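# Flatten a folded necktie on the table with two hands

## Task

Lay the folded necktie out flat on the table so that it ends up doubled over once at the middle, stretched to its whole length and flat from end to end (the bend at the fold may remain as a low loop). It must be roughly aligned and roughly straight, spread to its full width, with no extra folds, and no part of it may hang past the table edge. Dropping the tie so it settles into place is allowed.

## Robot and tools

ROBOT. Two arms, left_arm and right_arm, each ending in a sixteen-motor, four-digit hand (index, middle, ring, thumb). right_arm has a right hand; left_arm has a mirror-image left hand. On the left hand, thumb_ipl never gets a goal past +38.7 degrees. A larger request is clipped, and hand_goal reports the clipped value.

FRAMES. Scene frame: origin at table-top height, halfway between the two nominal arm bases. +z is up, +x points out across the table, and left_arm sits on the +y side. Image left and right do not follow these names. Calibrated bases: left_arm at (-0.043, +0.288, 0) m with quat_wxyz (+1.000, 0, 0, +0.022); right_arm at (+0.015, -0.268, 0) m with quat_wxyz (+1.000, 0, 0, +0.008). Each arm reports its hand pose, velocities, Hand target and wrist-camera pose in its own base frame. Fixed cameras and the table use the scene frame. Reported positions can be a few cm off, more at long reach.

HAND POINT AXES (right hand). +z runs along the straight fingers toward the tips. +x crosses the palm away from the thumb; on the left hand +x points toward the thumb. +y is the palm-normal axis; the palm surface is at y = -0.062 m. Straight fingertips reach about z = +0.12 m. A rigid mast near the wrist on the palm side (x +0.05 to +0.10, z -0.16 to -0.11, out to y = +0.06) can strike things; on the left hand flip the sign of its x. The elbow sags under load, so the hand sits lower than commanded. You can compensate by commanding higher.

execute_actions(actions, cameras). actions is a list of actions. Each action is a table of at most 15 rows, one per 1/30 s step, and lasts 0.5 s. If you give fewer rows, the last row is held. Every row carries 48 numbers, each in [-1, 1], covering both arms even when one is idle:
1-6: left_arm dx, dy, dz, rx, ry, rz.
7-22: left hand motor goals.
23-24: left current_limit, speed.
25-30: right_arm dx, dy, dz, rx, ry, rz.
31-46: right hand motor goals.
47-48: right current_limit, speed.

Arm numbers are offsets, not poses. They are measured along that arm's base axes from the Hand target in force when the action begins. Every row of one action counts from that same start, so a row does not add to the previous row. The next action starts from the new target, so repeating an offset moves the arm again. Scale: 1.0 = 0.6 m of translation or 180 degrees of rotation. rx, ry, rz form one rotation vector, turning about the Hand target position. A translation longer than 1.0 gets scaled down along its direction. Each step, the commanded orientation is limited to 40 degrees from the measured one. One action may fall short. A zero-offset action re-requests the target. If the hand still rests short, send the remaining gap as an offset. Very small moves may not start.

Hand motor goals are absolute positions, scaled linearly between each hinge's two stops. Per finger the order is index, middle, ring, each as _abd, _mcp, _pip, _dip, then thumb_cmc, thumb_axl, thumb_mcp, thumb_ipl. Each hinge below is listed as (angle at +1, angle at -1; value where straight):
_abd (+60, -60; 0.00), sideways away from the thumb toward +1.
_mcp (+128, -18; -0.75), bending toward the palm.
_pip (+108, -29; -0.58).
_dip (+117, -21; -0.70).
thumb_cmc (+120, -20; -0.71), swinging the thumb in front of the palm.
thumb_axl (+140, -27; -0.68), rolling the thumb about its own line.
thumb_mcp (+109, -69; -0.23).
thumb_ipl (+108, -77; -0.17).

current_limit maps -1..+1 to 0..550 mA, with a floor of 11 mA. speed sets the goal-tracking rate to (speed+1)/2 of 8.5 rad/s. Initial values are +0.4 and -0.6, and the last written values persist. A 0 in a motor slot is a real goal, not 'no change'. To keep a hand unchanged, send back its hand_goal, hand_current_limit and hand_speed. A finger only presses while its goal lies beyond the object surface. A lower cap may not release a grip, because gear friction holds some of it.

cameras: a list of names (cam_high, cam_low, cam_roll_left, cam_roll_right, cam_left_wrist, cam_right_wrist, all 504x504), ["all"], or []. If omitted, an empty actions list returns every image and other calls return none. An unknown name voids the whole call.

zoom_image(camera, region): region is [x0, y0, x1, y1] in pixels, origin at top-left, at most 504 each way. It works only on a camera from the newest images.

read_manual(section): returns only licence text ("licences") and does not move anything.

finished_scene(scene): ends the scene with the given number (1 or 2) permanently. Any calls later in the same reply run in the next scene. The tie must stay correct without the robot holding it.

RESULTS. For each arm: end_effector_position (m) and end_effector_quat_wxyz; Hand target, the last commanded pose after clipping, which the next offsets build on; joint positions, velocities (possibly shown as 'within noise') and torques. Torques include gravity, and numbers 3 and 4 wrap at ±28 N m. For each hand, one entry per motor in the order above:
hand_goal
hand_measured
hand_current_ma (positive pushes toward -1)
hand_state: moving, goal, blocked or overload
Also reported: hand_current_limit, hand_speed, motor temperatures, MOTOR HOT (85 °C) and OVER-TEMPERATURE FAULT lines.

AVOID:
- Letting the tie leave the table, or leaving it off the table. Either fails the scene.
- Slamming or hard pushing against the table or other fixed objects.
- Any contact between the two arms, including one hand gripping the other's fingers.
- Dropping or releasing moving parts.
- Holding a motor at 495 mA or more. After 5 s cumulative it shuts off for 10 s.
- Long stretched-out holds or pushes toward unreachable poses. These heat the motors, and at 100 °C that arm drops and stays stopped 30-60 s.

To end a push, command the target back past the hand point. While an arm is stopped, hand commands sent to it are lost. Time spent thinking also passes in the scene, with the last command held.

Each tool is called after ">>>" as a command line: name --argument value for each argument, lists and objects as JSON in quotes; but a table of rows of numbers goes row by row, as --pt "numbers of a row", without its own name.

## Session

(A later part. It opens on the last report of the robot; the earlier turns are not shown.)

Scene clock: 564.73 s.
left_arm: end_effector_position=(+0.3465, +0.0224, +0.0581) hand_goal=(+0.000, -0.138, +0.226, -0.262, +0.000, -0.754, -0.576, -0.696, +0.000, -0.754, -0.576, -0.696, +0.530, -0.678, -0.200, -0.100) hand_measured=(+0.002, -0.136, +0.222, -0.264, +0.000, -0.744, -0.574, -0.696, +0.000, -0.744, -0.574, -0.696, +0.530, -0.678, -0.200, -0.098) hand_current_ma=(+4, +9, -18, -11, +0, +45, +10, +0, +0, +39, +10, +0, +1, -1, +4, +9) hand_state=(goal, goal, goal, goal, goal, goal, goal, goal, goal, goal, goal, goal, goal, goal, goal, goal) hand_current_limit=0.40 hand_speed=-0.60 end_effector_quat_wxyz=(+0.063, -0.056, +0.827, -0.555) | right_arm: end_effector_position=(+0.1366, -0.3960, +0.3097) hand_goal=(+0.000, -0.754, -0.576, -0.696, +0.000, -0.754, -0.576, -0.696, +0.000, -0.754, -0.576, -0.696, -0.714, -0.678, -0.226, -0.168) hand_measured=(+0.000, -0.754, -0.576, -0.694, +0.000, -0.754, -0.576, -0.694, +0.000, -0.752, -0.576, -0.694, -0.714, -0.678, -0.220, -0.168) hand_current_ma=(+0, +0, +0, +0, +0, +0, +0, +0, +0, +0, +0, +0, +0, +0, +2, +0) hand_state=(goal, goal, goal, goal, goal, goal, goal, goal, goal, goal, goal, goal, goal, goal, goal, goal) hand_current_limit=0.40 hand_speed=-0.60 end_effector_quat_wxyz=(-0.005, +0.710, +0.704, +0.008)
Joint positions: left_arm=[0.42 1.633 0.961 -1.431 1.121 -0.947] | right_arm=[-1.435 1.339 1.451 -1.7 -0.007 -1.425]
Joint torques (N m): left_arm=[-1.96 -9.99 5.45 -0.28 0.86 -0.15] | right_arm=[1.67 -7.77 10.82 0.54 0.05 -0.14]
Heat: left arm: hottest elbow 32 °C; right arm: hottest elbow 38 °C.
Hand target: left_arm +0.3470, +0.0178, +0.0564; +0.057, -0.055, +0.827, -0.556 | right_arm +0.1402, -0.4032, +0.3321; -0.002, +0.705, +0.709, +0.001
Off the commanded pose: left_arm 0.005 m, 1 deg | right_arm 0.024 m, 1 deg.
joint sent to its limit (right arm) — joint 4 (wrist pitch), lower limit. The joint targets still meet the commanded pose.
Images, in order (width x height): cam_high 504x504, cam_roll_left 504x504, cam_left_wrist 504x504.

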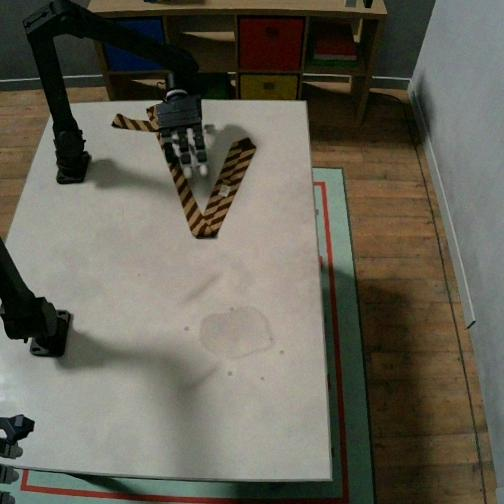

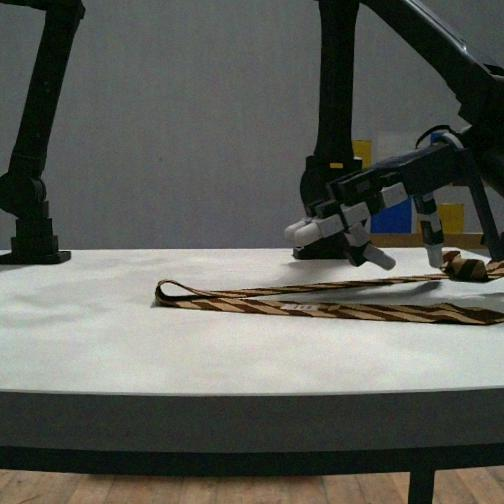

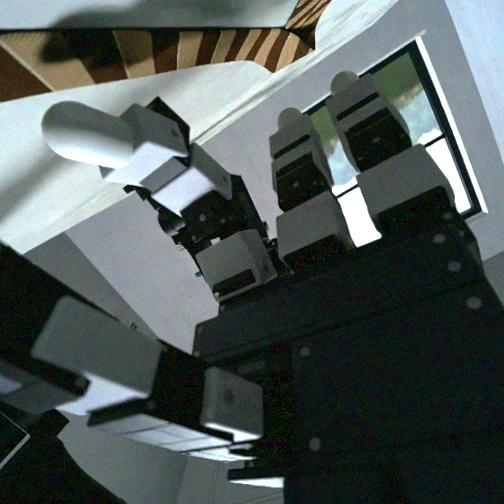

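>>> execute_actions --actions '[[[0.018,0,-0.032,0,0,0,0,-0.137,0.226,-0.261,0,-0.754,-0.576,-0.696,0,-0.754,-0.576,-0.696,0.53,-0.678,-0.2,-0.1,0.4,-0.6,0,0,0,0,0,0,0,-0.754,-0.576,-0.696,0,-0.754,-0.576,-0.696,0,-0.754,-0.576,-0.696,-0.714,-0.678,-0.226,-0.168,0.4,-0.6]]]' --cameras '["cam_left_wrist","cam_roll_left"]'

>>> zoom_image --camera "cam_left_wrist" --region '[0, 0, 200, 200]'

>>> zoom_image --camera "cam_roll_left" --region '[250, 200, 504, 350]'

Scene clock: 565.80 s.
left_arm: end_effector_position=(+0.3533, +0.0201, +0.0394) hand_goal=(+0.000, -0.138, +0.226, -0.262, +0.000, -0.754, -0.576, -0.696, +0.000, -0.754, -0.576, -0.696, +0.530, -0.678, -0.200, -0.100) hand_measured=(+0.004, -0.126, +0.242, -0.252, +0.000, -0.744, -0.574, -0.696, +0.000, -0.744, -0.574, -0.696, +0.534, -0.678, -0.212, -0.104) hand_current_ma=(+15, +55, +63, +36, +0, +47, +10, +0, +0, +41, +10, +0, +15, -1, -67, -24) hand_state=(goal, goal, goal, goal, goal, goal, goal, goal, goal, goal, goal, goal, goal, goal, goal, goal) hand_current_limit=0.40 hand_speed=-0.60 end_effector_quat_wxyz=(+0.057, -0.064, +0.824, -0.559) | right_arm: end_effector_position=(+0.1366, -0.3960, +0.3097) hand_goal=(+0.000, -0.754, -0.576, -0.696, +0.000, -0.754, -0.576, -0.696, +0.000, -0.754, -0.576, -0.696, -0.714, -0.678, -0.226, -0.168) hand_measured=(+0.000, -0.754, -0.576, -0.694, +0.000, -0.754, -0.576, -0.694, +0.000, -0.752, -0.576, -0.694, -0.714, -0.678, -0.220, -0.168) hand_current_ma=(+0, +0, +0, +0, +0, +0, +0, +0, +0, +0, +0, +0, +0, +0, +2, +0) hand_state=(goal, goal, goal, goal, goal, goal, goal, goal, goal, goal, goal, goal, goal, goal, goal, goal) hand_current_limit=0.40 hand_speed=-0.60 end_effector_quat_wxyz=(-0.005, +0.710, +0.704, +0.008)
Joint positions: left_arm=[0.41 1.684 0.962 -1.372 1.132 -0.978] | right_arm=[-1.435 1.339 1.451 -1.7 -0.007 -1.425]
Joint torques (N m): left_arm=[-2.08 -10.4 5.78 -0.09 0.64 -0.07] | right_arm=[2.2 -7.53 10.62 0.46 0.01 -0.18]
Heat: left arm: hottest elbow 32 °C; right arm: hottest elbow 38 °C.
Hand target: left_arm +0.3577, +0.0178, +0.0372; +0.057, -0.055, +0.827, -0.556 | right_arm +0.1402, -0.4032, +0.3321; -0.002, +0.705, +0.709, +0.001
Off the commanded pose: left_arm 0.005 m, 1 deg | right_arm 0.024 m, 1 deg.
joint sent to its limit (right arm) — joint 4 (wrist pitch), lower limit. The joint targets still meet the commanded pose.
Images, in order (width x height): cam_roll_left 504x504, cam_left_wrist 504x504.

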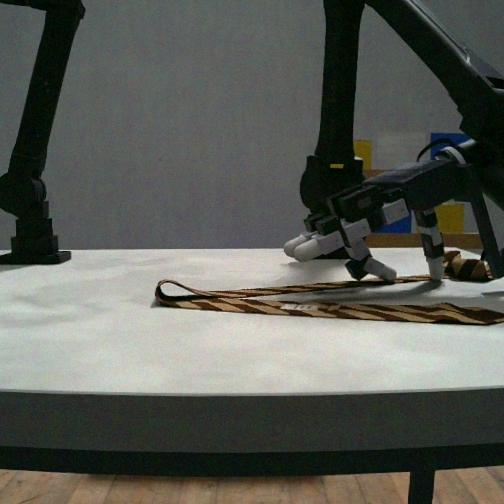

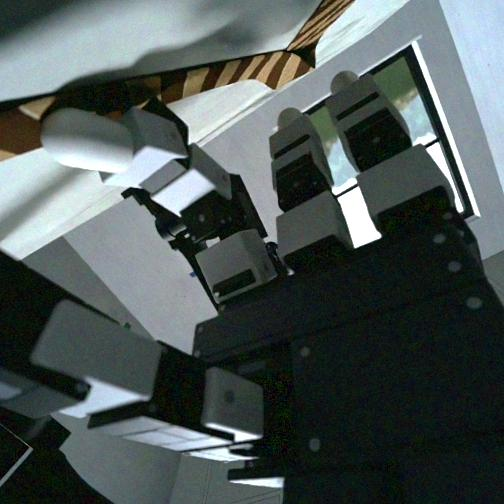

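Scaled by 2.520 from the camera's 504x504 image, which has a finer 720x720 frame.

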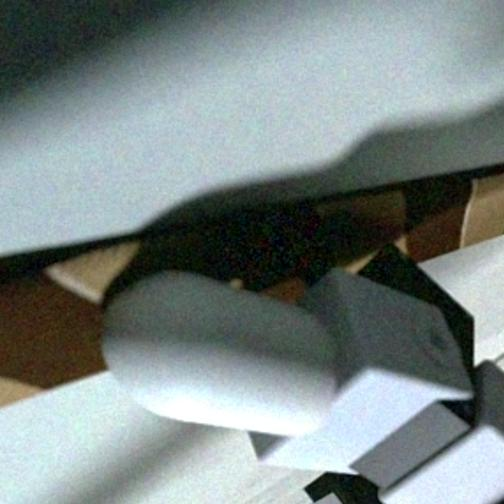

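Scaled by 1.984 from the camera's 504x504 image, which has a finer 720x720 frame.

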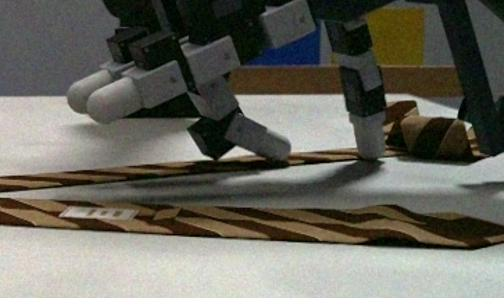

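>>> execute_actions --actions '[[[0,0,-0.005,0,0,0,0,0,0.12,-0.3,0,-0.754,-0.576,-0.696,0,-0.754,-0.576,-0.696,0.53,-0.678,0.05,0.05,0.4,-0.6,0,0,0,0,0,0,0,-0.754,-0.576,-0.696,0,-0.754,-0.576,-0.696,0,-0.754,-0.576,-0.696,-0.714,-0.678,-0.226,-0.168,0.4,-0.6]],[[0,0,-0.015,0,0,0,0,0.25,-0.06,-0.38,0,-0.754,-0.576,-0.696,0,-0.754,-0.576,-0.696,0.53,-0.678,0.1,0.1,0.4,-0.6,0,0,0,0,0,0,0,-0.754,-0.576,-0.696,0,-0.754,-0.576,-0.696,0,-0.754,-0.576,-0.696,-0.714,-0.678,-0.226,-0.168,0.4,-0.6]],[[0,0,0,0,0,0,0,0.45,-0.05,-0.35,0,-0.754,-0.576,-0.696,0,-0.754,-0.576,-0.696,0.53,-0.678,0.1,0.1,0.5,-0.6,0,0,0,0,0,0,0,-0.754,-0.576,-0.696,0,-0.754,-0.576,-0.696,0,-0.754,-0.576,-0.696,-0.714,-0.678,-0.226,-0.168,0.4,-0.6]],[[0.0,-0.02,0.06,0,0,0,0,0.45,-0.05,-0.35,0,-0.754,-0.576,-0.696,0,-0.754,-0.576,-0.696,0.53,-0.678,0.1,0.1,0.5,-0.6,0,0,0,0,0,0,0,-0.754,-0.576,-0.696,0,-0.754,-0.576,-0.696,0,-0.754,-0.576,-0.696,-0.714,-0.678,-0.226,-0.168,0.4,-0.6]]]' --cameras '["cam_high","cam_roll_left","cam_left_wrist"]'

Scene clock: 568.83 s.
left_arm: end_effector_position=(+0.3564, +0.0083, +0.0558) hand_goal=(+0.000, +0.450, -0.050, -0.350, +0.000, -0.754, -0.576, -0.696, +0.000, -0.754, -0.576, -0.696, +0.530, -0.678, +0.100, +0.100) hand_measured=(+0.000, +0.344, -0.064, -0.354, +0.000, -0.742, -0.574, -0.696, +0.000, -0.744, -0.574, -0.696, +0.532, -0.678, -0.226, +0.050) hand_current_ma=(+3, -413, -60, -13, +0, +48, +10, +0, +0, +41, +10, +0, +10, -1, -412, -306) hand_state=(goal, blocked, goal, goal, goal, goal, goal, goal, goal, goal, goal, goal, goal, goal, blocked, blocked) hand_current_limit=0.50 hand_speed=-0.60 end_effector_quat_wxyz=(+0.060, -0.055, +0.827, -0.556) | right_arm: end_effector_position=(+0.1366, -0.3960, +0.3097) hand_goal=(+0.000, -0.754, -0.576, -0.696, +0.000, -0.754, -0.576, -0.696, +0.000, -0.754, -0.576, -0.696, -0.714, -0.678, -0.226, -0.168) hand_measured=(+0.000, -0.754, -0.576, -0.694, +0.000, -0.754, -0.576, -0.694, +0.000, -0.752, -0.576, -0.694, -0.714, -0.678, -0.220, -0.168) hand_current_ma=(+0, +0, +0, +0, +0, +0, +0, +0, +0, +0, +0, +0, +0, +0, +2, +0) hand_state=(goal, goal, goal, goal, goal, goal, goal, goal, goal, goal, goal, goal, goal, goal, goal, goal) hand_current_limit=0.40 hand_speed=-0.60 end_effector_quat_wxyz=(-0.005, +0.710, +0.704, +0.008)
Joint positions: left_arm=[0.375 1.633 0.961 -1.359 1.14 -1.03] | right_arm=[-1.435 1.339 1.451 -1.7 -0.007 -1.425]
Joint torques (N m): left_arm=[-1.73 -11.22 6.3 -0.76 0.86 -0.16] | right_arm=[1.26 -7.71 10.54 0.54 0.07 -0.14]
Heat: left arm: hottest elbow 32 °C; right arm: hottest elbow 38 °C.
Hand target: left_arm +0.3578, +0.0058, +0.0612; +0.057, -0.055, +0.827, -0.557 | right_arm +0.1402, -0.4032, +0.3321; -0.002, +0.705, +0.709, +0.001
Off the commanded pose: left_arm 0.006 m, 0 deg | right_arm 0.024 m, 1 deg.
joint sent to its limit (right arm) — joint 4 (wrist pitch), lower limit. The joint targets still meet the commanded pose.
Images, in order (width x height): cam_high 504x504, cam_roll_left 504x504, cam_left_wrist 504x504.

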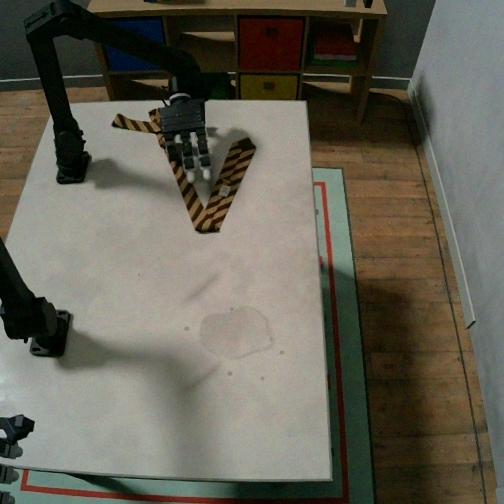

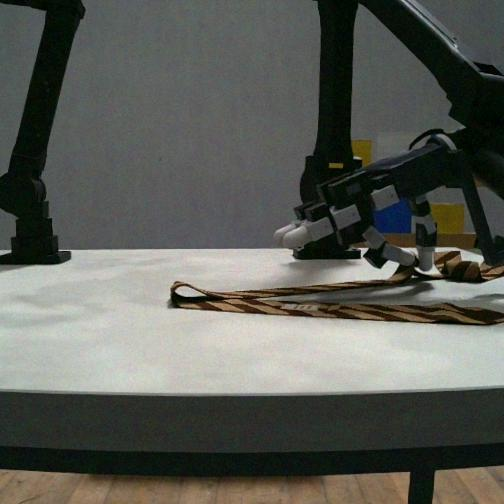

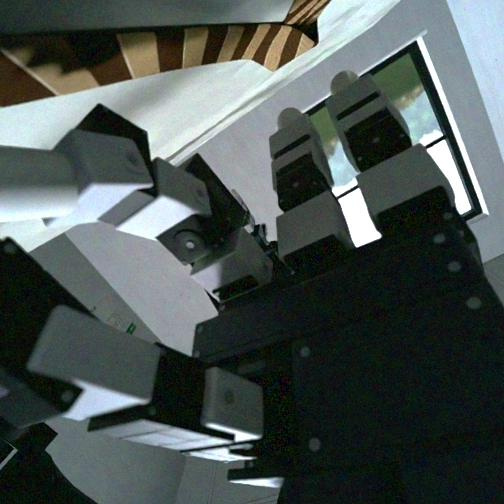

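>>> zoom_image --camera "cam_roll_left" --region '[300, 200, 504, 320]'

>>> zoom_image --camera "cam_high" --region '[90, 80, 290, 280]'

Scaled by 2.471 from the camera's 504x504 image, which has a finer 720x720 frame.

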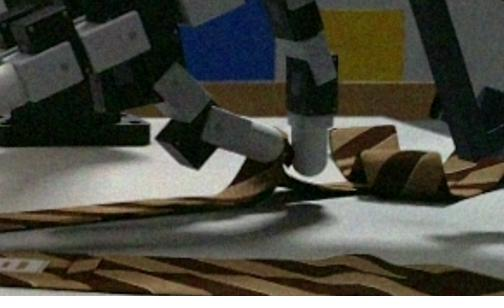

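Scaled by 2.520 from the camera's 504x504 image, which has a finer 720x720 frame.

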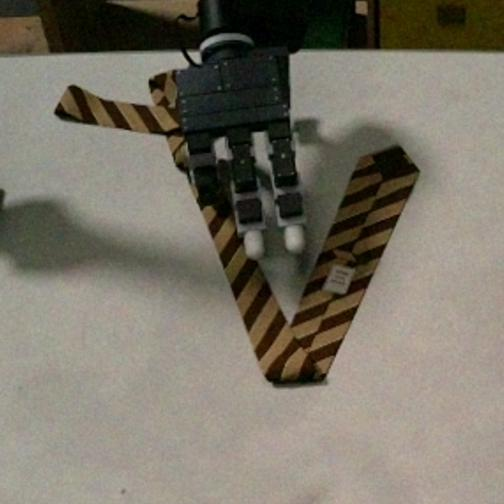

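>>> execute_actions --actions '[[[0.1,-0.127,0.06,0,0,-0.083,0,0.45,-0.05,-0.35,0,-0.754,-0.576,-0.696,0,-0.754,-0.576,-0.696,0.53,-0.678,0.1,0.1,0.5,-0.6,0,0,0,0,0,0,0,-0.754,-0.576,-0.696,0,-0.754,-0.576,-0.696,0,-0.754,-0.576,-0.696,-0.714,-0.678,-0.226,-0.168,0.4,-0.6]],[[0.108,-0.2,0.035,0,0,0,0,0.45,-0.05,-0.35,0,-0.754,-0.576,-0.696,0,-0.754,-0.576,-0.696,0.53,-0.678,0.1,0.1,0.5,-0.6,0,0,0,0,0,0,0,-0.754,-0.576,-0.696,0,-0.754,-0.576,-0.696,0,-0.754,-0.576,-0.696,-0.714,-0.678,-0.226,-0.168,0.4,-0.6]]]' --cameras '["cam_high","cam_roll_left","cam_roll_right"]'

Scene clock: 571.67 s.
left_arm: end_effector_position=(+0.4794, -0.1930, +0.1074) hand_goal=(+0.000, +0.450, -0.050, -0.350, +0.000, -0.754, -0.576, -0.696, +0.000, -0.754, -0.576, -0.696, +0.530, -0.678, +0.100, +0.100) hand_measured=(+0.000, +0.346, -0.066, -0.354, -0.002, -0.738, -0.572, -0.696, -0.002, -0.740, -0.572, -0.696, +0.534, -0.678, -0.226, +0.050) hand_current_ma=(-3, -413, -70, -13, -5, +74, +12, +0, -5, +63, +12, +0, +15, -1, -412, -304) hand_state=(goal, blocked, goal, goal, goal, goal, goal, goal, goal, goal, goal, goal, goal, goal, blocked, blocked) hand_current_limit=0.50 hand_speed=-0.60 end_effector_quat_wxyz=(-0.030, +0.055, +0.826, -0.560) | right_arm: end_effector_position=(+0.1366, -0.3960, +0.3097) hand_goal=(+0.000, -0.754, -0.576, -0.696, +0.000, -0.754, -0.576, -0.696, +0.000, -0.754, -0.576, -0.696, -0.714, -0.678, -0.226, -0.168) hand_measured=(+0.000, -0.754, -0.576, -0.694, +0.000, -0.754, -0.576, -0.694, +0.000, -0.752, -0.576, -0.694, -0.714, -0.678, -0.220, -0.168) hand_current_ma=(+0, +0, +0, +0, +0, +0, +0, +0, +0, +0, +0, +0, +0, +0, +2, +0) hand_state=(goal, goal, goal, goal, goal, goal, goal, goal, goal, goal, goal, goal, goal, goal, goal, goal) hand_current_limit=0.40 hand_speed=-0.60 end_effector_quat_wxyz=(-0.005, +0.710, +0.704, +0.008)
Joint positions: left_arm=[-0.128 1.796 1.364 -1.121 1.191 -1.579] | right_arm=[-1.435 1.339 1.451 -1.7 -0.007 -1.425]
Joint torques (N m): left_arm=[-0.73 -17.03 7.49 0.51 0.93 -0.16] | right_arm=[2.08 -8.35 10.56 0.44 0 -0.16]
Heat: left arm: hottest elbow 31 °C; right arm: hottest elbow 38 °C.
Hand target: left_arm +0.4826, -0.1905, +0.1180; -0.016, +0.053, +0.827, -0.559 | right_arm +0.1402, -0.4032, +0.3321; -0.002, +0.705, +0.709, +0.001
Off the commanded pose: left_arm 0.011 m, 2 deg | right_arm 0.024 m, 1 deg.
joint sent to its limit (right arm) — joint 4 (wrist pitch), lower limit. The joint targets still meet the commanded pose.
Images, in order (width x height): cam_high 504x504, cam_roll_left 504x504, cam_roll_right 504x504.

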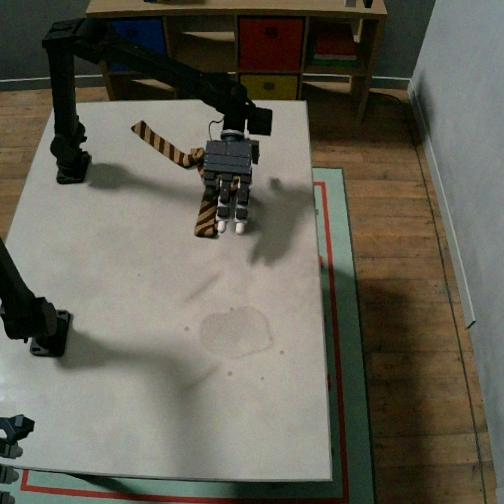

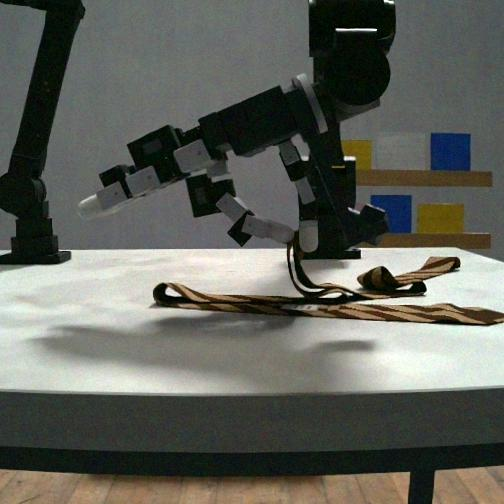

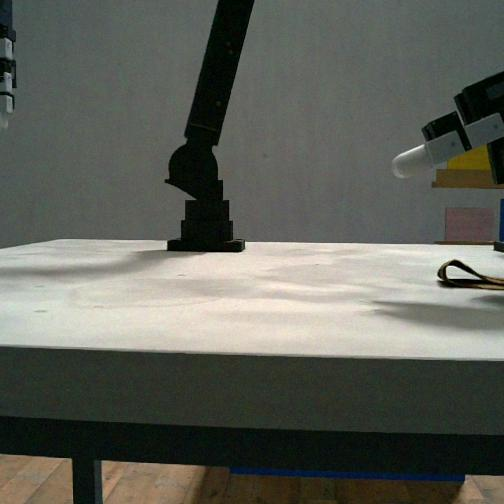

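>>> execute_actions --actions '[[[-0.047,-0.182,0,0,0,0,0,0.45,-0.05,-0.35,0,-0.754,-0.576,-0.696,0,-0.754,-0.576,-0.696,0.53,-0.678,0.1,0.1,0.5,-0.6,0,0,0,0,0,0,0,-0.754,-0.576,-0.696,0,-0.754,-0.576,-0.696,0,-0.754,-0.576,-0.696,-0.714,-0.678,-0.226,-0.168,0.4,-0.6]],[[-0.095,-0.167,0,0,0,0,0,0.45,-0.05,-0.35,0,-0.754,-0.576,-0.696,0,-0.754,-0.576,-0.696,0.53,-0.678,0.1,0.1,0.5,-0.6,0,0,0,0,0,0,0,-0.754,-0.576,-0.696,0,-0.754,-0.576,-0.696,0,-0.754,-0.576,-0.696,-0.714,-0.678,-0.226,-0.168,0.4,-0.6]]]' --cameras '["cam_high","cam_roll_left","cam_roll_right"]'

Scene clock: 573.70 s.
left_arm: end_effector_position=(+0.3783, -0.3892, +0.1001) hand_goal=(+0.000, +0.450, -0.050, -0.350, +0.000, -0.754, -0.576, -0.696, +0.000, -0.754, -0.576, -0.696, +0.530, -0.678, +0.100, +0.100) hand_measured=(+0.000, +0.346, -0.068, -0.354, +0.000, -0.740, -0.572, -0.696, +0.000, -0.742, -0.572, -0.696, +0.536, -0.678, -0.226, +0.050) hand_current_ma=(-3, -413, -72, -13, -1, +63, +11, +0, -1, +53, +11, +0, +21, -1, -412, -304) hand_state=(goal, blocked, goal, goal, goal, goal, goal, goal, goal, goal, goal, goal, goal, goal, blocked, blocked) hand_current_limit=0.50 hand_speed=-0.60 end_effector_quat_wxyz=(-0.082, +0.146, +0.833, -0.528) | right_arm: end_effector_position=(+0.1366, -0.3960, +0.3097) hand_goal=(+0.000, -0.754, -0.576, -0.696, +0.000, -0.754, -0.576, -0.696, +0.000, -0.754, -0.576, -0.696, -0.714, -0.678, -0.226, -0.168) hand_measured=(+0.000, -0.754, -0.576, -0.694, +0.000, -0.754, -0.576, -0.694, +0.000, -0.752, -0.576, -0.694, -0.714, -0.678, -0.220, -0.168) hand_current_ma=(+0, +0, +0, +0, +0, +0, +0, +0, +0, +0, +0, +0, +0, +0, +2, +0) hand_state=(goal, goal, goal, goal, goal, goal, goal, goal, goal, goal, goal, goal, goal, goal, goal, goal) hand_current_limit=0.40 hand_speed=-0.60 end_effector_quat_wxyz=(-0.005, +0.710, +0.704, +0.008)
Joint positions: left_arm=[-0.573 1.727 1.247 -0.62 1.068 -2.078] | right_arm=[-1.435 1.339 1.451 -1.7 -0.007 -1.425]
Joint torques (N m): left_arm=[-0.85 -14.27 11.75 0.87 0.81 -0.16] | right_arm=[2.08 -7.24 10.54 0.62 -0.01 -0.14]
Heat: left arm: hottest elbow 32 °C; right arm: hottest elbow 38 °C.
Hand target: left_arm +0.3973, -0.3998, +0.1182; -0.016, +0.053, +0.827, -0.559 | right_arm +0.1402, -0.4032, +0.3321; -0.002, +0.705, +0.709, +0.001
Off the commanded pose: left_arm 0.028 m, 14 deg | right_arm 0.024 m, 1 deg.
joint sent to its limit (left arm) — joint 6 (wrist roll), lower limit. The joint targets are off in orientation, not in position.
joint sent to its limit (right arm) — joint 4 (wrist pitch), lower limit. The joint targets still meet the commanded pose.
Images, in order (width x height): cam_high 504x504, cam_roll_left 504x504, cam_roll_right 504x504.

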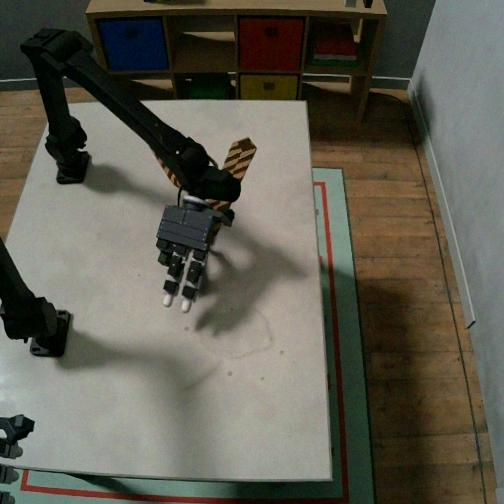

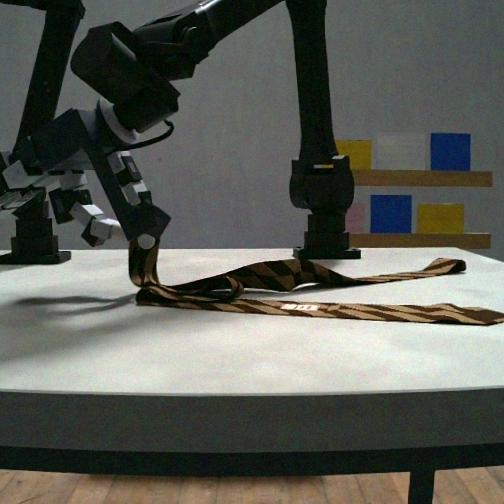

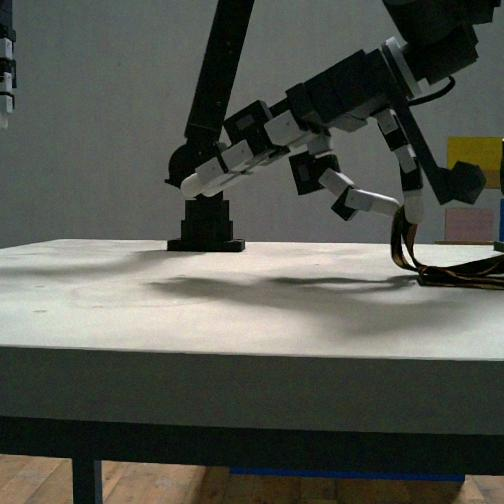

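>>> execute_actions --actions '[[[-0.08,-0.158,0,0,0,0,0,0.45,-0.05,-0.35,0,-0.754,-0.576,-0.696,0,-0.754,-0.576,-0.696,0.53,-0.678,0.1,0.1,0.5,-0.6,0,0,0,0,0,0,0,-0.754,-0.576,-0.696,0,-0.754,-0.576,-0.696,0,-0.754,-0.576,-0.696,-0.714,-0.678,-0.226,-0.168,0.4,-0.6]],[[-0.085,-0.16,0,0,0,0,0,0.45,-0.05,-0.35,0,-0.754,-0.576,-0.696,0,-0.754,-0.576,-0.696,0.53,-0.678,0.1,0.1,0.5,-0.6,0,0,0,0,0,0,0,-0.754,-0.576,-0.696,0,-0.754,-0.576,-0.696,0,-0.754,-0.576,-0.696,-0.714,-0.678,-0.226,-0.168,0.4,-0.6]]]' --cameras '["cam_high","cam_roll_left","cam_roll_right"]'

>>> zoom_image --camera "cam_high" --region '[110, 110, 310, 310]'

Scene clock: 575.53 s.
left_arm: end_effector_position=(+0.2842, -0.5778, +0.0969) hand_goal=(+0.000, +0.450, -0.050, -0.350, +0.000, -0.754, -0.576, -0.696, +0.000, -0.754, -0.576, -0.696, +0.530, -0.678, +0.100, +0.100) hand_measured=(-0.002, +0.346, -0.068, -0.354, +0.000, -0.740, -0.574, -0.696, +0.000, -0.742, -0.574, -0.696, +0.534, -0.678, -0.226, +0.050) hand_current_ma=(-4, -413, -74, -13, -1, +62, +11, +0, -1, +53, +11, +0, +17, -1, -412, -303) hand_state=(goal, blocked, goal, goal, goal, goal, goal, goal, goal, goal, goal, goal, goal, goal, blocked, blocked) hand_current_limit=0.50 hand_speed=-0.60 end_effector_quat_wxyz=(-0.118, +0.304, +0.813, -0.482) | right_arm: end_effector_position=(+0.1366, -0.3960, +0.3097) hand_goal=(+0.000, -0.754, -0.576, -0.696, +0.000, -0.754, -0.576, -0.696, +0.000, -0.754, -0.576, -0.696, -0.714, -0.678, -0.226, -0.168) hand_measured=(+0.000, -0.754, -0.576, -0.694, +0.000, -0.754, -0.576, -0.694, +0.000, -0.752, -0.576, -0.694, -0.714, -0.678, -0.220, -0.168) hand_current_ma=(+0, +0, +0, +0, +0, +0, +0, +0, +0, +0, +0, +0, +0, +0, +2, +0) hand_state=(goal, goal, goal, goal, goal, goal, goal, goal, goal, goal, goal, goal, goal, goal, goal, goal) hand_current_limit=0.40 hand_speed=-0.60 end_effector_quat_wxyz=(-0.005, +0.710, +0.704, +0.008)
Joint positions: left_arm=[-0.952 1.925 1.555 -0.668 0.94 -2.082] | right_arm=[-1.435 1.339 1.451 -1.7 -0.007 -1.425]
Joint torques (N m): left_arm=[-0.73 -18.14 12.27 0.68 0.7 -0.11] | right_arm=[1.44 -6.18 10.73 0.38 0.08 -0.15]
Heat: left arm: hottest elbow 32 °C; right arm: hottest elbow 38 °C.
Hand target: left_arm +0.2984, -0.5906, +0.1183; -0.016, +0.053, +0.827, -0.559 | right_arm +0.1402, -0.4032, +0.3321; -0.002, +0.705, +0.709, +0.001
Off the commanded pose: left_arm 0.029 m, 32 deg | right_arm 0.024 m, 1 deg.
joint sent to its limit (left arm) — joint 6 (wrist roll), lower limit. The joint targets are off in orientation, not in position.
joint sent to its limit (right arm) — joint 4 (wrist pitch), lower limit. The joint targets still meet the commanded pose.
Images, in order (width x height): cam_high 504x504, cam_roll_left 504x504, cam_roll_right 504x504.

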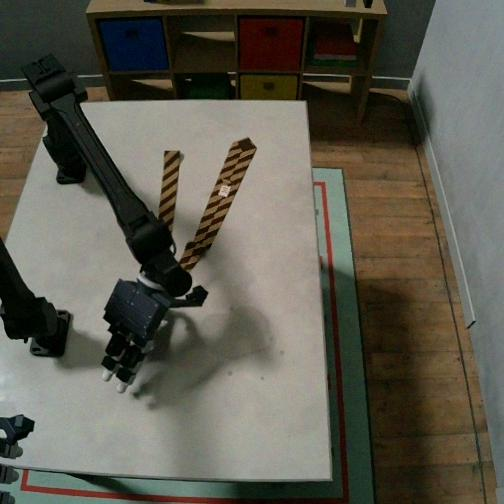

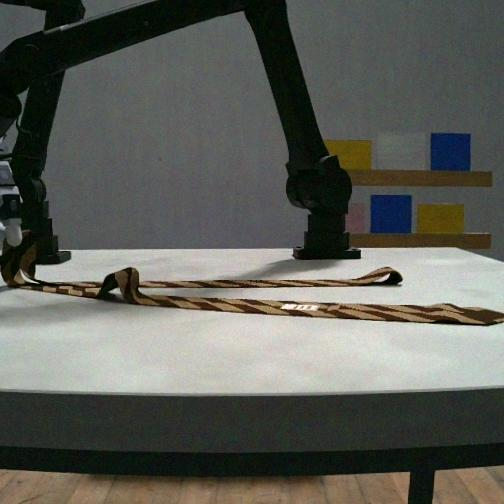

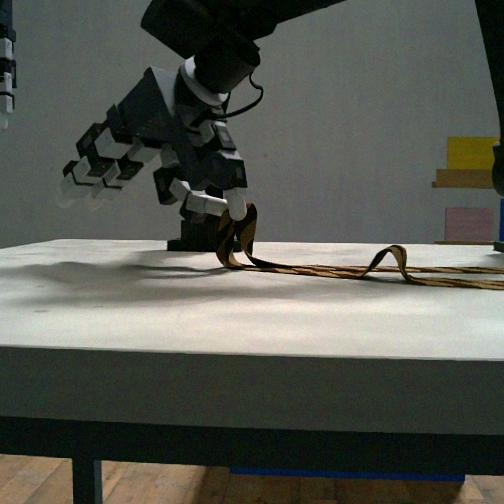

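Scaled by 2.520 from the camera's 504x504 image, which has a finer 720x720 frame.

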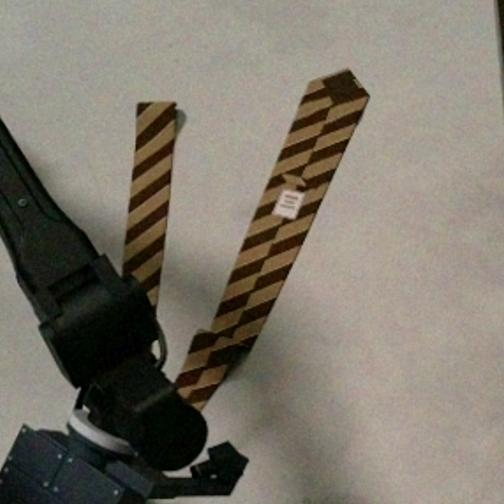

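>>> execute_actions --actions '[[[-0.03,-0.1,0,0,0,0,0,0.45,-0.05,-0.35,0,-0.754,-0.576,-0.696,0,-0.754,-0.576,-0.696,0.53,-0.678,0.1,0.1,0.5,-0.6,0,0,0,0,0,0,0,-0.754,-0.576,-0.696,0,-0.754,-0.576,-0.696,0,-0.754,-0.576,-0.696,-0.714,-0.678,-0.226,-0.168,0.4,-0.6]]]' --cameras '["cam_high","cam_roll_left","cam_roll_right"]'

>>> zoom_image --camera "cam_high" --region '[110, 110, 310, 310]'

>>> zoom_image --camera "cam_roll_left" --region '[0, 200, 504, 350]'

Scene clock: 576.70 s.
left_arm: end_effector_position=(+0.2681, -0.6356, +0.0951) hand_goal=(+0.000, +0.450, -0.050, -0.350, +0.000, -0.754, -0.576, -0.696, +0.000, -0.754, -0.576, -0.696, +0.530, -0.678, +0.100, +0.100) hand_measured=(-0.002, +0.346, -0.068, -0.354, +0.000, -0.740, -0.574, -0.696, +0.000, -0.742, -0.574, -0.696, +0.534, -0.678, -0.226, +0.050) hand_current_ma=(-5, -413, -74, -13, -2, +62, +11, +0, -2, +52, +11, +0, +15, -1, -413, -303) hand_state=(goal, blocked, goal, goal, goal, goal, goal, goal, goal, goal, goal, goal, goal, goal, blocked, blocked) hand_current_limit=0.50 hand_speed=-0.60 end_effector_quat_wxyz=(-0.114, +0.336, +0.808, -0.470) | right_arm: end_effector_position=(+0.1366, -0.3960, +0.3097) hand_goal=(+0.000, -0.754, -0.576, -0.696, +0.000, -0.754, -0.576, -0.696, +0.000, -0.754, -0.576, -0.696, -0.714, -0.678, -0.226, -0.168) hand_measured=(+0.000, -0.754, -0.576, -0.694, +0.000, -0.754, -0.576, -0.694, +0.000, -0.752, -0.576, -0.694, -0.714, -0.678, -0.220, -0.168) hand_current_ma=(+0, +0, +0, +0, +0, +0, +0, +0, +0, +0, +0, +0, +0, +0, +2, +0) hand_state=(goal, goal, goal, goal, goal, goal, goal, goal, goal, goal, goal, goal, goal, goal, goal, goal) hand_current_limit=0.40 hand_speed=-0.60 end_effector_quat_wxyz=(-0.005, +0.710, +0.704, +0.008)
Joint positions: left_arm=[-1.031 2.026 1.717 -0.707 0.895 -2.084] | right_arm=[-1.435 1.339 1.451 -1.7 -0.007 -1.425]
Joint torques (N m): left_arm=[-0.62 -19.49 12.93 0.7 0.75 -0.08] | right_arm=[1.85 -7.65 10.69 0.43 0.06 -0.2]
Heat: left arm: hottest elbow 32 °C; right arm: hottest elbow 38 °C.
Hand target: left_arm +0.2805, -0.6506, +0.1180; -0.016, +0.053, +0.827, -0.559 | right_arm +0.1402, -0.4032, +0.3321; -0.002, +0.705, +0.709, +0.001
Off the commanded pose: left_arm 0.030 m, 36 deg | right_arm 0.024 m, 1 deg.
joint sent to its limit (left arm) — joint 6 (wrist roll), lower limit. The joint targets are off in orientation, not in position.
joint sent to its limit (right arm) — joint 4 (wrist pitch), lower limit. The joint targets still meet the commanded pose.
Images, in order (width x height): cam_high 504x504, cam_roll_left 504x504, cam_roll_right 504x504.

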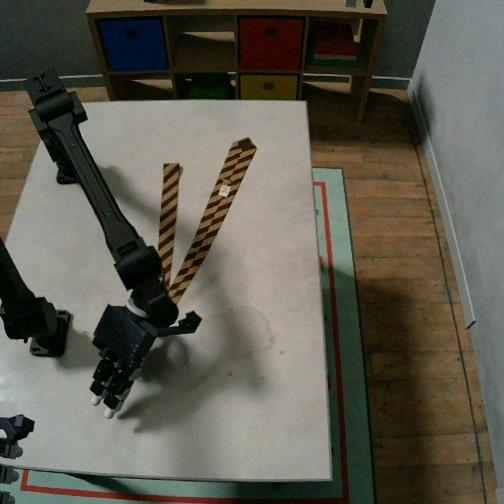

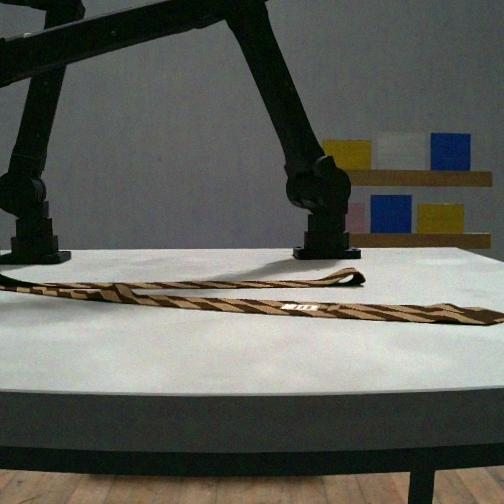

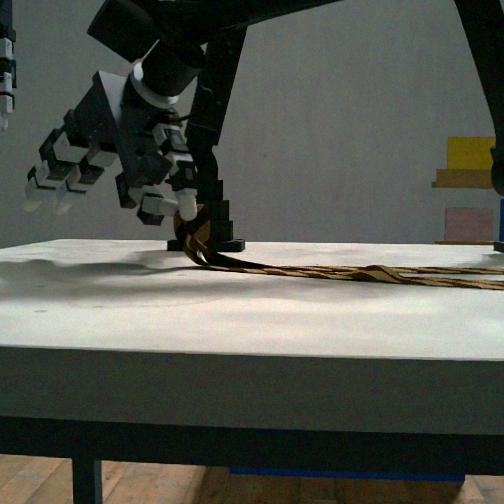

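Scaled by 2.520 from the camera's 504x504 image, which has a finer 720x720 frame.

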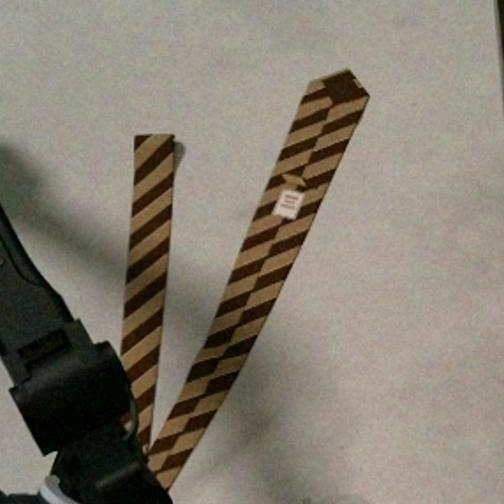

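Scaled by 1.000.

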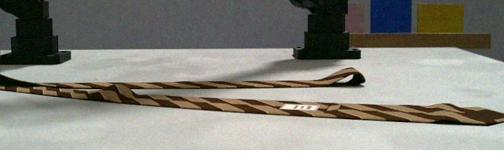

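>>> execute_actions --actions '[[[0,0,-0.09,0,0,0,0,0.45,-0.05,-0.35,0,-0.754,-0.576,-0.696,0,-0.754,-0.576,-0.696,0.53,-0.678,0.1,0.1,0.5,-0.6,0,0,0,0,0,0,0,-0.754,-0.576,-0.696,0,-0.754,-0.576,-0.696,0,-0.754,-0.576,-0.696,-0.714,-0.678,-0.226,-0.168,0.4,-0.6]],[[0,0,0,0,0,0,0,0.25,-0.06,-0.35,0,-0.754,-0.576,-0.696,0,-0.754,-0.576,-0.696,0.53,-0.678,-0.45,-0.3,0.4,-0.6,0,0,0,0,0,0,0,-0.754,-0.576,-0.696,0,-0.754,-0.576,-0.696,0,-0.754,-0.576,-0.696,-0.714,-0.678,-0.226,-0.168,0.4,-0.6]],[[0,0,0.02,0,0,0,0,0.1,0.05,-0.33,0,-0.754,-0.576,-0.696,0,-0.754,-0.576,-0.696,0.53,-0.678,-0.45,-0.3,0.4,-0.6,0,0,0,0,0,0,0,-0.754,-0.576,-0.696,0,-0.754,-0.576,-0.696,0,-0.754,-0.576,-0.696,-0.714,-0.678,-0.226,-0.168,0.4,-0.6]],[[0,0,0.12,0,0,0,0,-0.137,0.226,-0.261,0,-0.754,-0.576,-0.696,0,-0.754,-0.576,-0.696,0.53,-0.678,-0.45,-0.3,0.4,-0.6,0,0,0,0,0,0,0,-0.754,-0.576,-0.696,0,-0.754,-0.576,-0.696,0,-0.754,-0.576,-0.696,-0.714,-0.678,-0.226,-0.168,0.4,-0.6]]]' --cameras '["cam_high","cam_roll_left","cam_roll_right"]'

Scene clock: 579.93 s.
left_arm: end_effector_position=(+0.2719, -0.6414, +0.1288) hand_goal=(+0.000, -0.138, +0.226, -0.262, +0.000, -0.754, -0.576, -0.696, +0.000, -0.754, -0.576, -0.696, +0.530, -0.678, -0.450, -0.300) hand_measured=(+0.000, -0.134, +0.220, -0.266, +0.000, -0.740, -0.574, -0.696, +0.000, -0.742, -0.574, -0.696, +0.532, -0.678, -0.442, -0.296) hand_current_ma=(+3, +14, -24, -12, -2, +62, +11, +0, -2, +51, +11, +0, +7, -1, +40, +17) hand_state=(goal, goal, goal, goal, goal, goal, goal, goal, goal, goal, goal, goal, goal, goal, goal, goal) hand_current_limit=0.40 hand_speed=-0.60 end_effector_quat_wxyz=(-0.111, +0.337, +0.807, -0.472) | right_arm: end_effector_position=(+0.1366, -0.3960, +0.3097) hand_goal=(+0.000, -0.754, -0.576, -0.696, +0.000, -0.754, -0.576, -0.696, +0.000, -0.754, -0.576, -0.696, -0.714, -0.678, -0.226, -0.168) hand_measured=(+0.000, -0.754, -0.576, -0.694, +0.000, -0.754, -0.576, -0.694, +0.000, -0.752, -0.576, -0.694, -0.714, -0.678, -0.220, -0.168) hand_current_ma=(+0, +0, +0, +0, +0, +0, +0, +0, +0, +0, +0, +0, +0, +0, +2, +0) hand_state=(goal, goal, goal, goal, goal, goal, goal, goal, goal, goal, goal, goal, goal, goal, goal, goal) hand_current_limit=0.40 hand_speed=-0.60 end_effector_quat_wxyz=(-0.005, +0.710, +0.704, +0.008)
Joint positions: left_arm=[-1.031 2.016 1.791 -0.784 0.893 -2.085] | right_arm=[-1.435 1.339 1.451 -1.7 -0.007 -1.425]
Joint torques (N m): left_arm=[-0.91 -19.84 11.97 0.76 0.67 -0.08] | right_arm=[1.73 -7.06 10.86 0.36 0.03 -0.13]
Heat: left arm: hottest elbow 32 °C; right arm: hottest elbow 38 °C.
Hand target: left_arm +0.2803, -0.6506, +0.1482; -0.016, +0.053, +0.827, -0.559 | right_arm +0.1402, -0.4032, +0.3321; -0.002, +0.705, +0.709, +0.001
Off the commanded pose: left_arm 0.023 m, 36 deg | right_arm 0.024 m, 1 deg.
joint sent to its limit (left arm) — joint 6 (wrist roll), lower limit. The joint targets are off in orientation, not in position.
joint sent to its limit (right arm) — joint 4 (wrist pitch), lower limit. The joint targets still meet the commanded pose.
Images, in order (width x height): cam_high 504x504, cam_roll_left 504x504, cam_roll_right 504x504.

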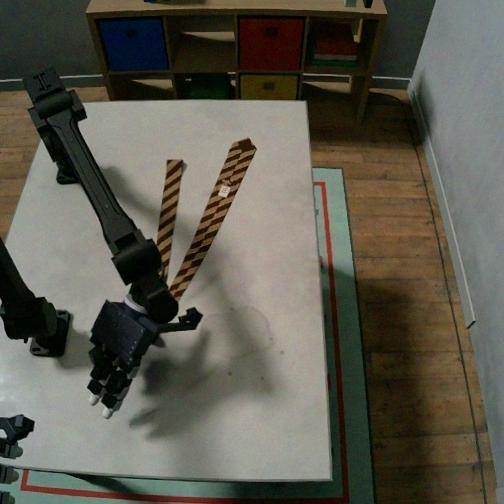

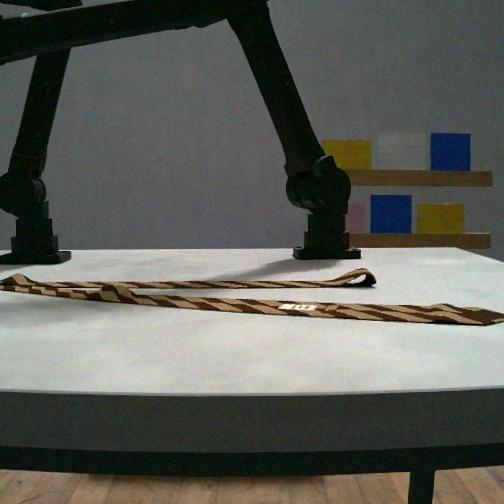

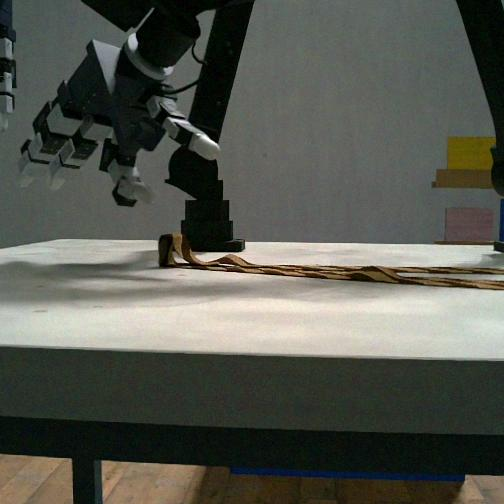

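>>> execute_actions --actions '[[[-0.02,0.2,0.15,0,0,0,0,-0.137,0.226,-0.261,0,-0.754,-0.576,-0.696,0,-0.754,-0.576,-0.696,0.53,-0.678,-0.2,-0.1,0.4,-0.6,0,0,0,0,0,0,0,-0.754,-0.576,-0.696,0,-0.754,-0.576,-0.696,0,-0.754,-0.576,-0.696,-0.714,-0.678,-0.226,-0.168,0.4,-0.6]],[[0.0,0.25,0.05,0,0,0,0,-0.137,0.226,-0.261,0,-0.754,-0.576,-0.696,0,-0.754,-0.576,-0.696,0.53,-0.678,-0.2,-0.1,0.4,-0.6,0,0,0,0,0,0,0,-0.754,-0.576,-0.696,0,-0.754,-0.576,-0.696,0,-0.754,-0.576,-0.696,-0.714,-0.678,-0.226,-0.168,0.4,-0.6]],[[0.0,0.25,0.0,0,0,0,0,-0.137,0.226,-0.261,0,-0.754,-0.576,-0.696,0,-0.754,-0.576,-0.696,0.53,-0.678,-0.2,-0.1,0.4,-0.6,0,0,0,0,0,0,0,-0.754,-0.576,-0.696,0,-0.754,-0.576,-0.696,0,-0.754,-0.576,-0.696,-0.714,-0.678,-0.226,-0.168,0.4,-0.6]]]' --cameras '["cam_high","cam_roll_left","cam_roll_right","cam_low"]'

>>> zoom_image --camera "cam_high" --region '[90, 120, 290, 320]'

>>> zoom_image --camera "cam_roll_left" --region '[250, 230, 504, 340]'

>>> zoom_image --camera "cam_roll_left" --region '[0, 230, 254, 340]'

Scene clock: 583.10 s.
left_arm: end_effector_position=(+0.2661, -0.2250, +0.2566) hand_goal=(+0.000, -0.138, +0.226, -0.262, +0.000, -0.754, -0.576, -0.696, +0.000, -0.754, -0.576, -0.696, +0.530, -0.678, -0.200, -0.100) hand_measured=(+0.002, -0.134, +0.222, -0.264, +0.002, -0.742, -0.574, -0.696, +0.002, -0.742, -0.574, -0.696, +0.532, -0.678, -0.198, -0.100) hand_current_ma=(+5, +14, -14, -11, +4, +56, +7, +0, +5, +49, +6, +0, +6, -2, +9, -2) hand_state=(goal, goal, goal, goal, goal, goal, goal, goal, goal, goal, goal, goal, goal, goal, goal, goal) hand_current_limit=0.40 hand_speed=-0.60 end_effector_quat_wxyz=(-0.022, +0.049, +0.829, -0.556) | right_arm: end_effector_position=(+0.1366, -0.3960, +0.3097) hand_goal=(+0.000, -0.754, -0.576, -0.696, +0.000, -0.754, -0.576, -0.696, +0.000, -0.754, -0.576, -0.696, -0.714, -0.678, -0.226, -0.168) hand_measured=(+0.000, -0.754, -0.576, -0.694, +0.000, -0.754, -0.576, -0.694, +0.000, -0.752, -0.576, -0.694, -0.714, -0.678, -0.220, -0.168) hand_current_ma=(+0, +0, +0, +0, +0, +0, +0, +0, +0, +0, +0, +0, +0, +0, +2, +0) hand_state=(goal, goal, goal, goal, goal, goal, goal, goal, goal, goal, goal, goal, goal, goal, goal, goal) hand_current_limit=0.40 hand_speed=-0.60 end_effector_quat_wxyz=(-0.005, +0.710, +0.704, +0.008)
Joint positions: left_arm=[-0.319 1.072 0.997 -1.007 1.125 -2.084] | right_arm=[-1.435 1.339 1.451 -1.7 -0.007 -1.425]
Joint torques (N m): left_arm=[-1.9 -5.77 10.97 0.66 0.9 -0.1] | right_arm=[1.73 -7.18 10.44 0.53 0.05 -0.15]
Heat: left arm: hottest elbow 32 °C; right arm: hottest elbow 38 °C.
Hand target: left_arm +0.2684, -0.2306, +0.2682; -0.016, +0.053, +0.827, -0.559 | right_arm +0.1402, -0.4032, +0.3321; -0.002, +0.705, +0.709, +0.001
Off the commanded pose: left_arm 0.013 m, 1 deg | right_arm 0.024 m, 1 deg.
joint sent to its limit (left arm) — joint 6 (wrist roll), lower limit. The joint targets still meet the commanded pose.
joint sent to its limit (right arm) — joint 4 (wrist pitch), lower limit. The joint targets still meet the commanded pose.
Images, in order (width x height): cam_high 504x504, cam_low 504x504, cam_roll_left 504x504, cam_roll_right 504x504.

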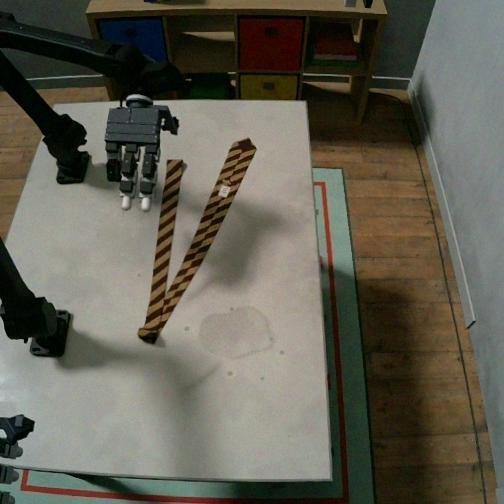

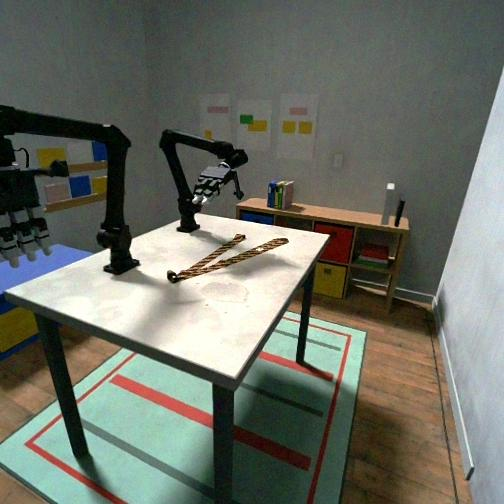

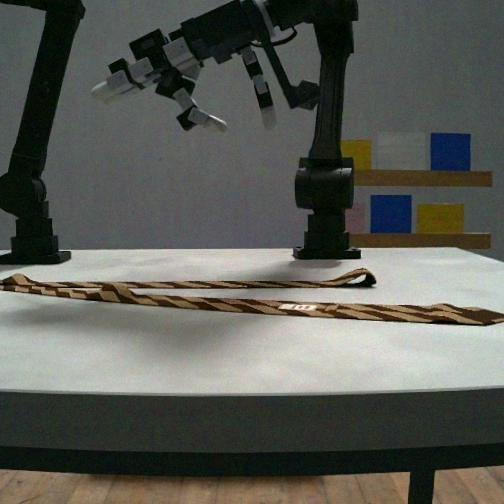

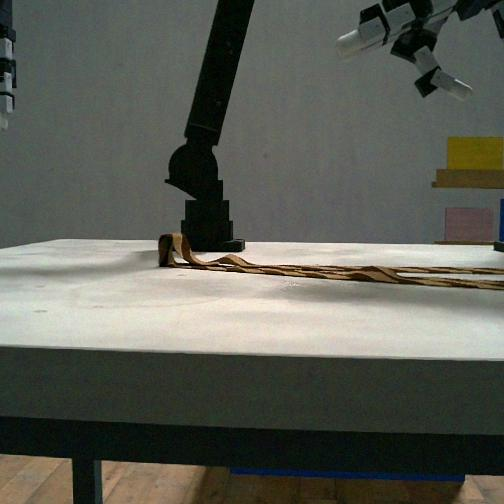

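Scaled by 2.520 from the camera's 504x504 image, which has a finer 720x720 frame.

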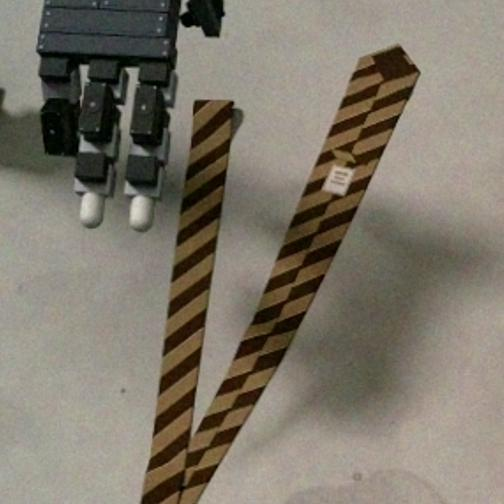

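Scaled by 1.984 from the camera's 504x504 image, which has a finer 720x720 frame.

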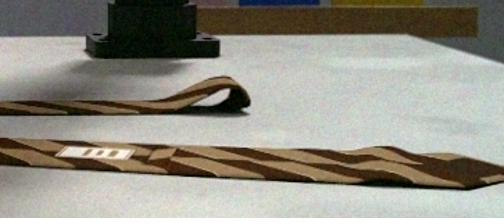

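Scaled by 1.984 from the camera's 504x504 image, which has a finer 720x720 frame.

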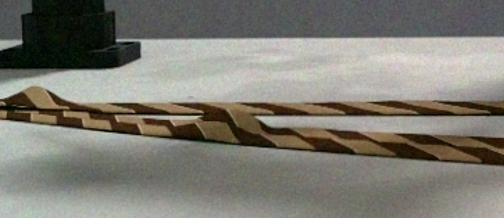

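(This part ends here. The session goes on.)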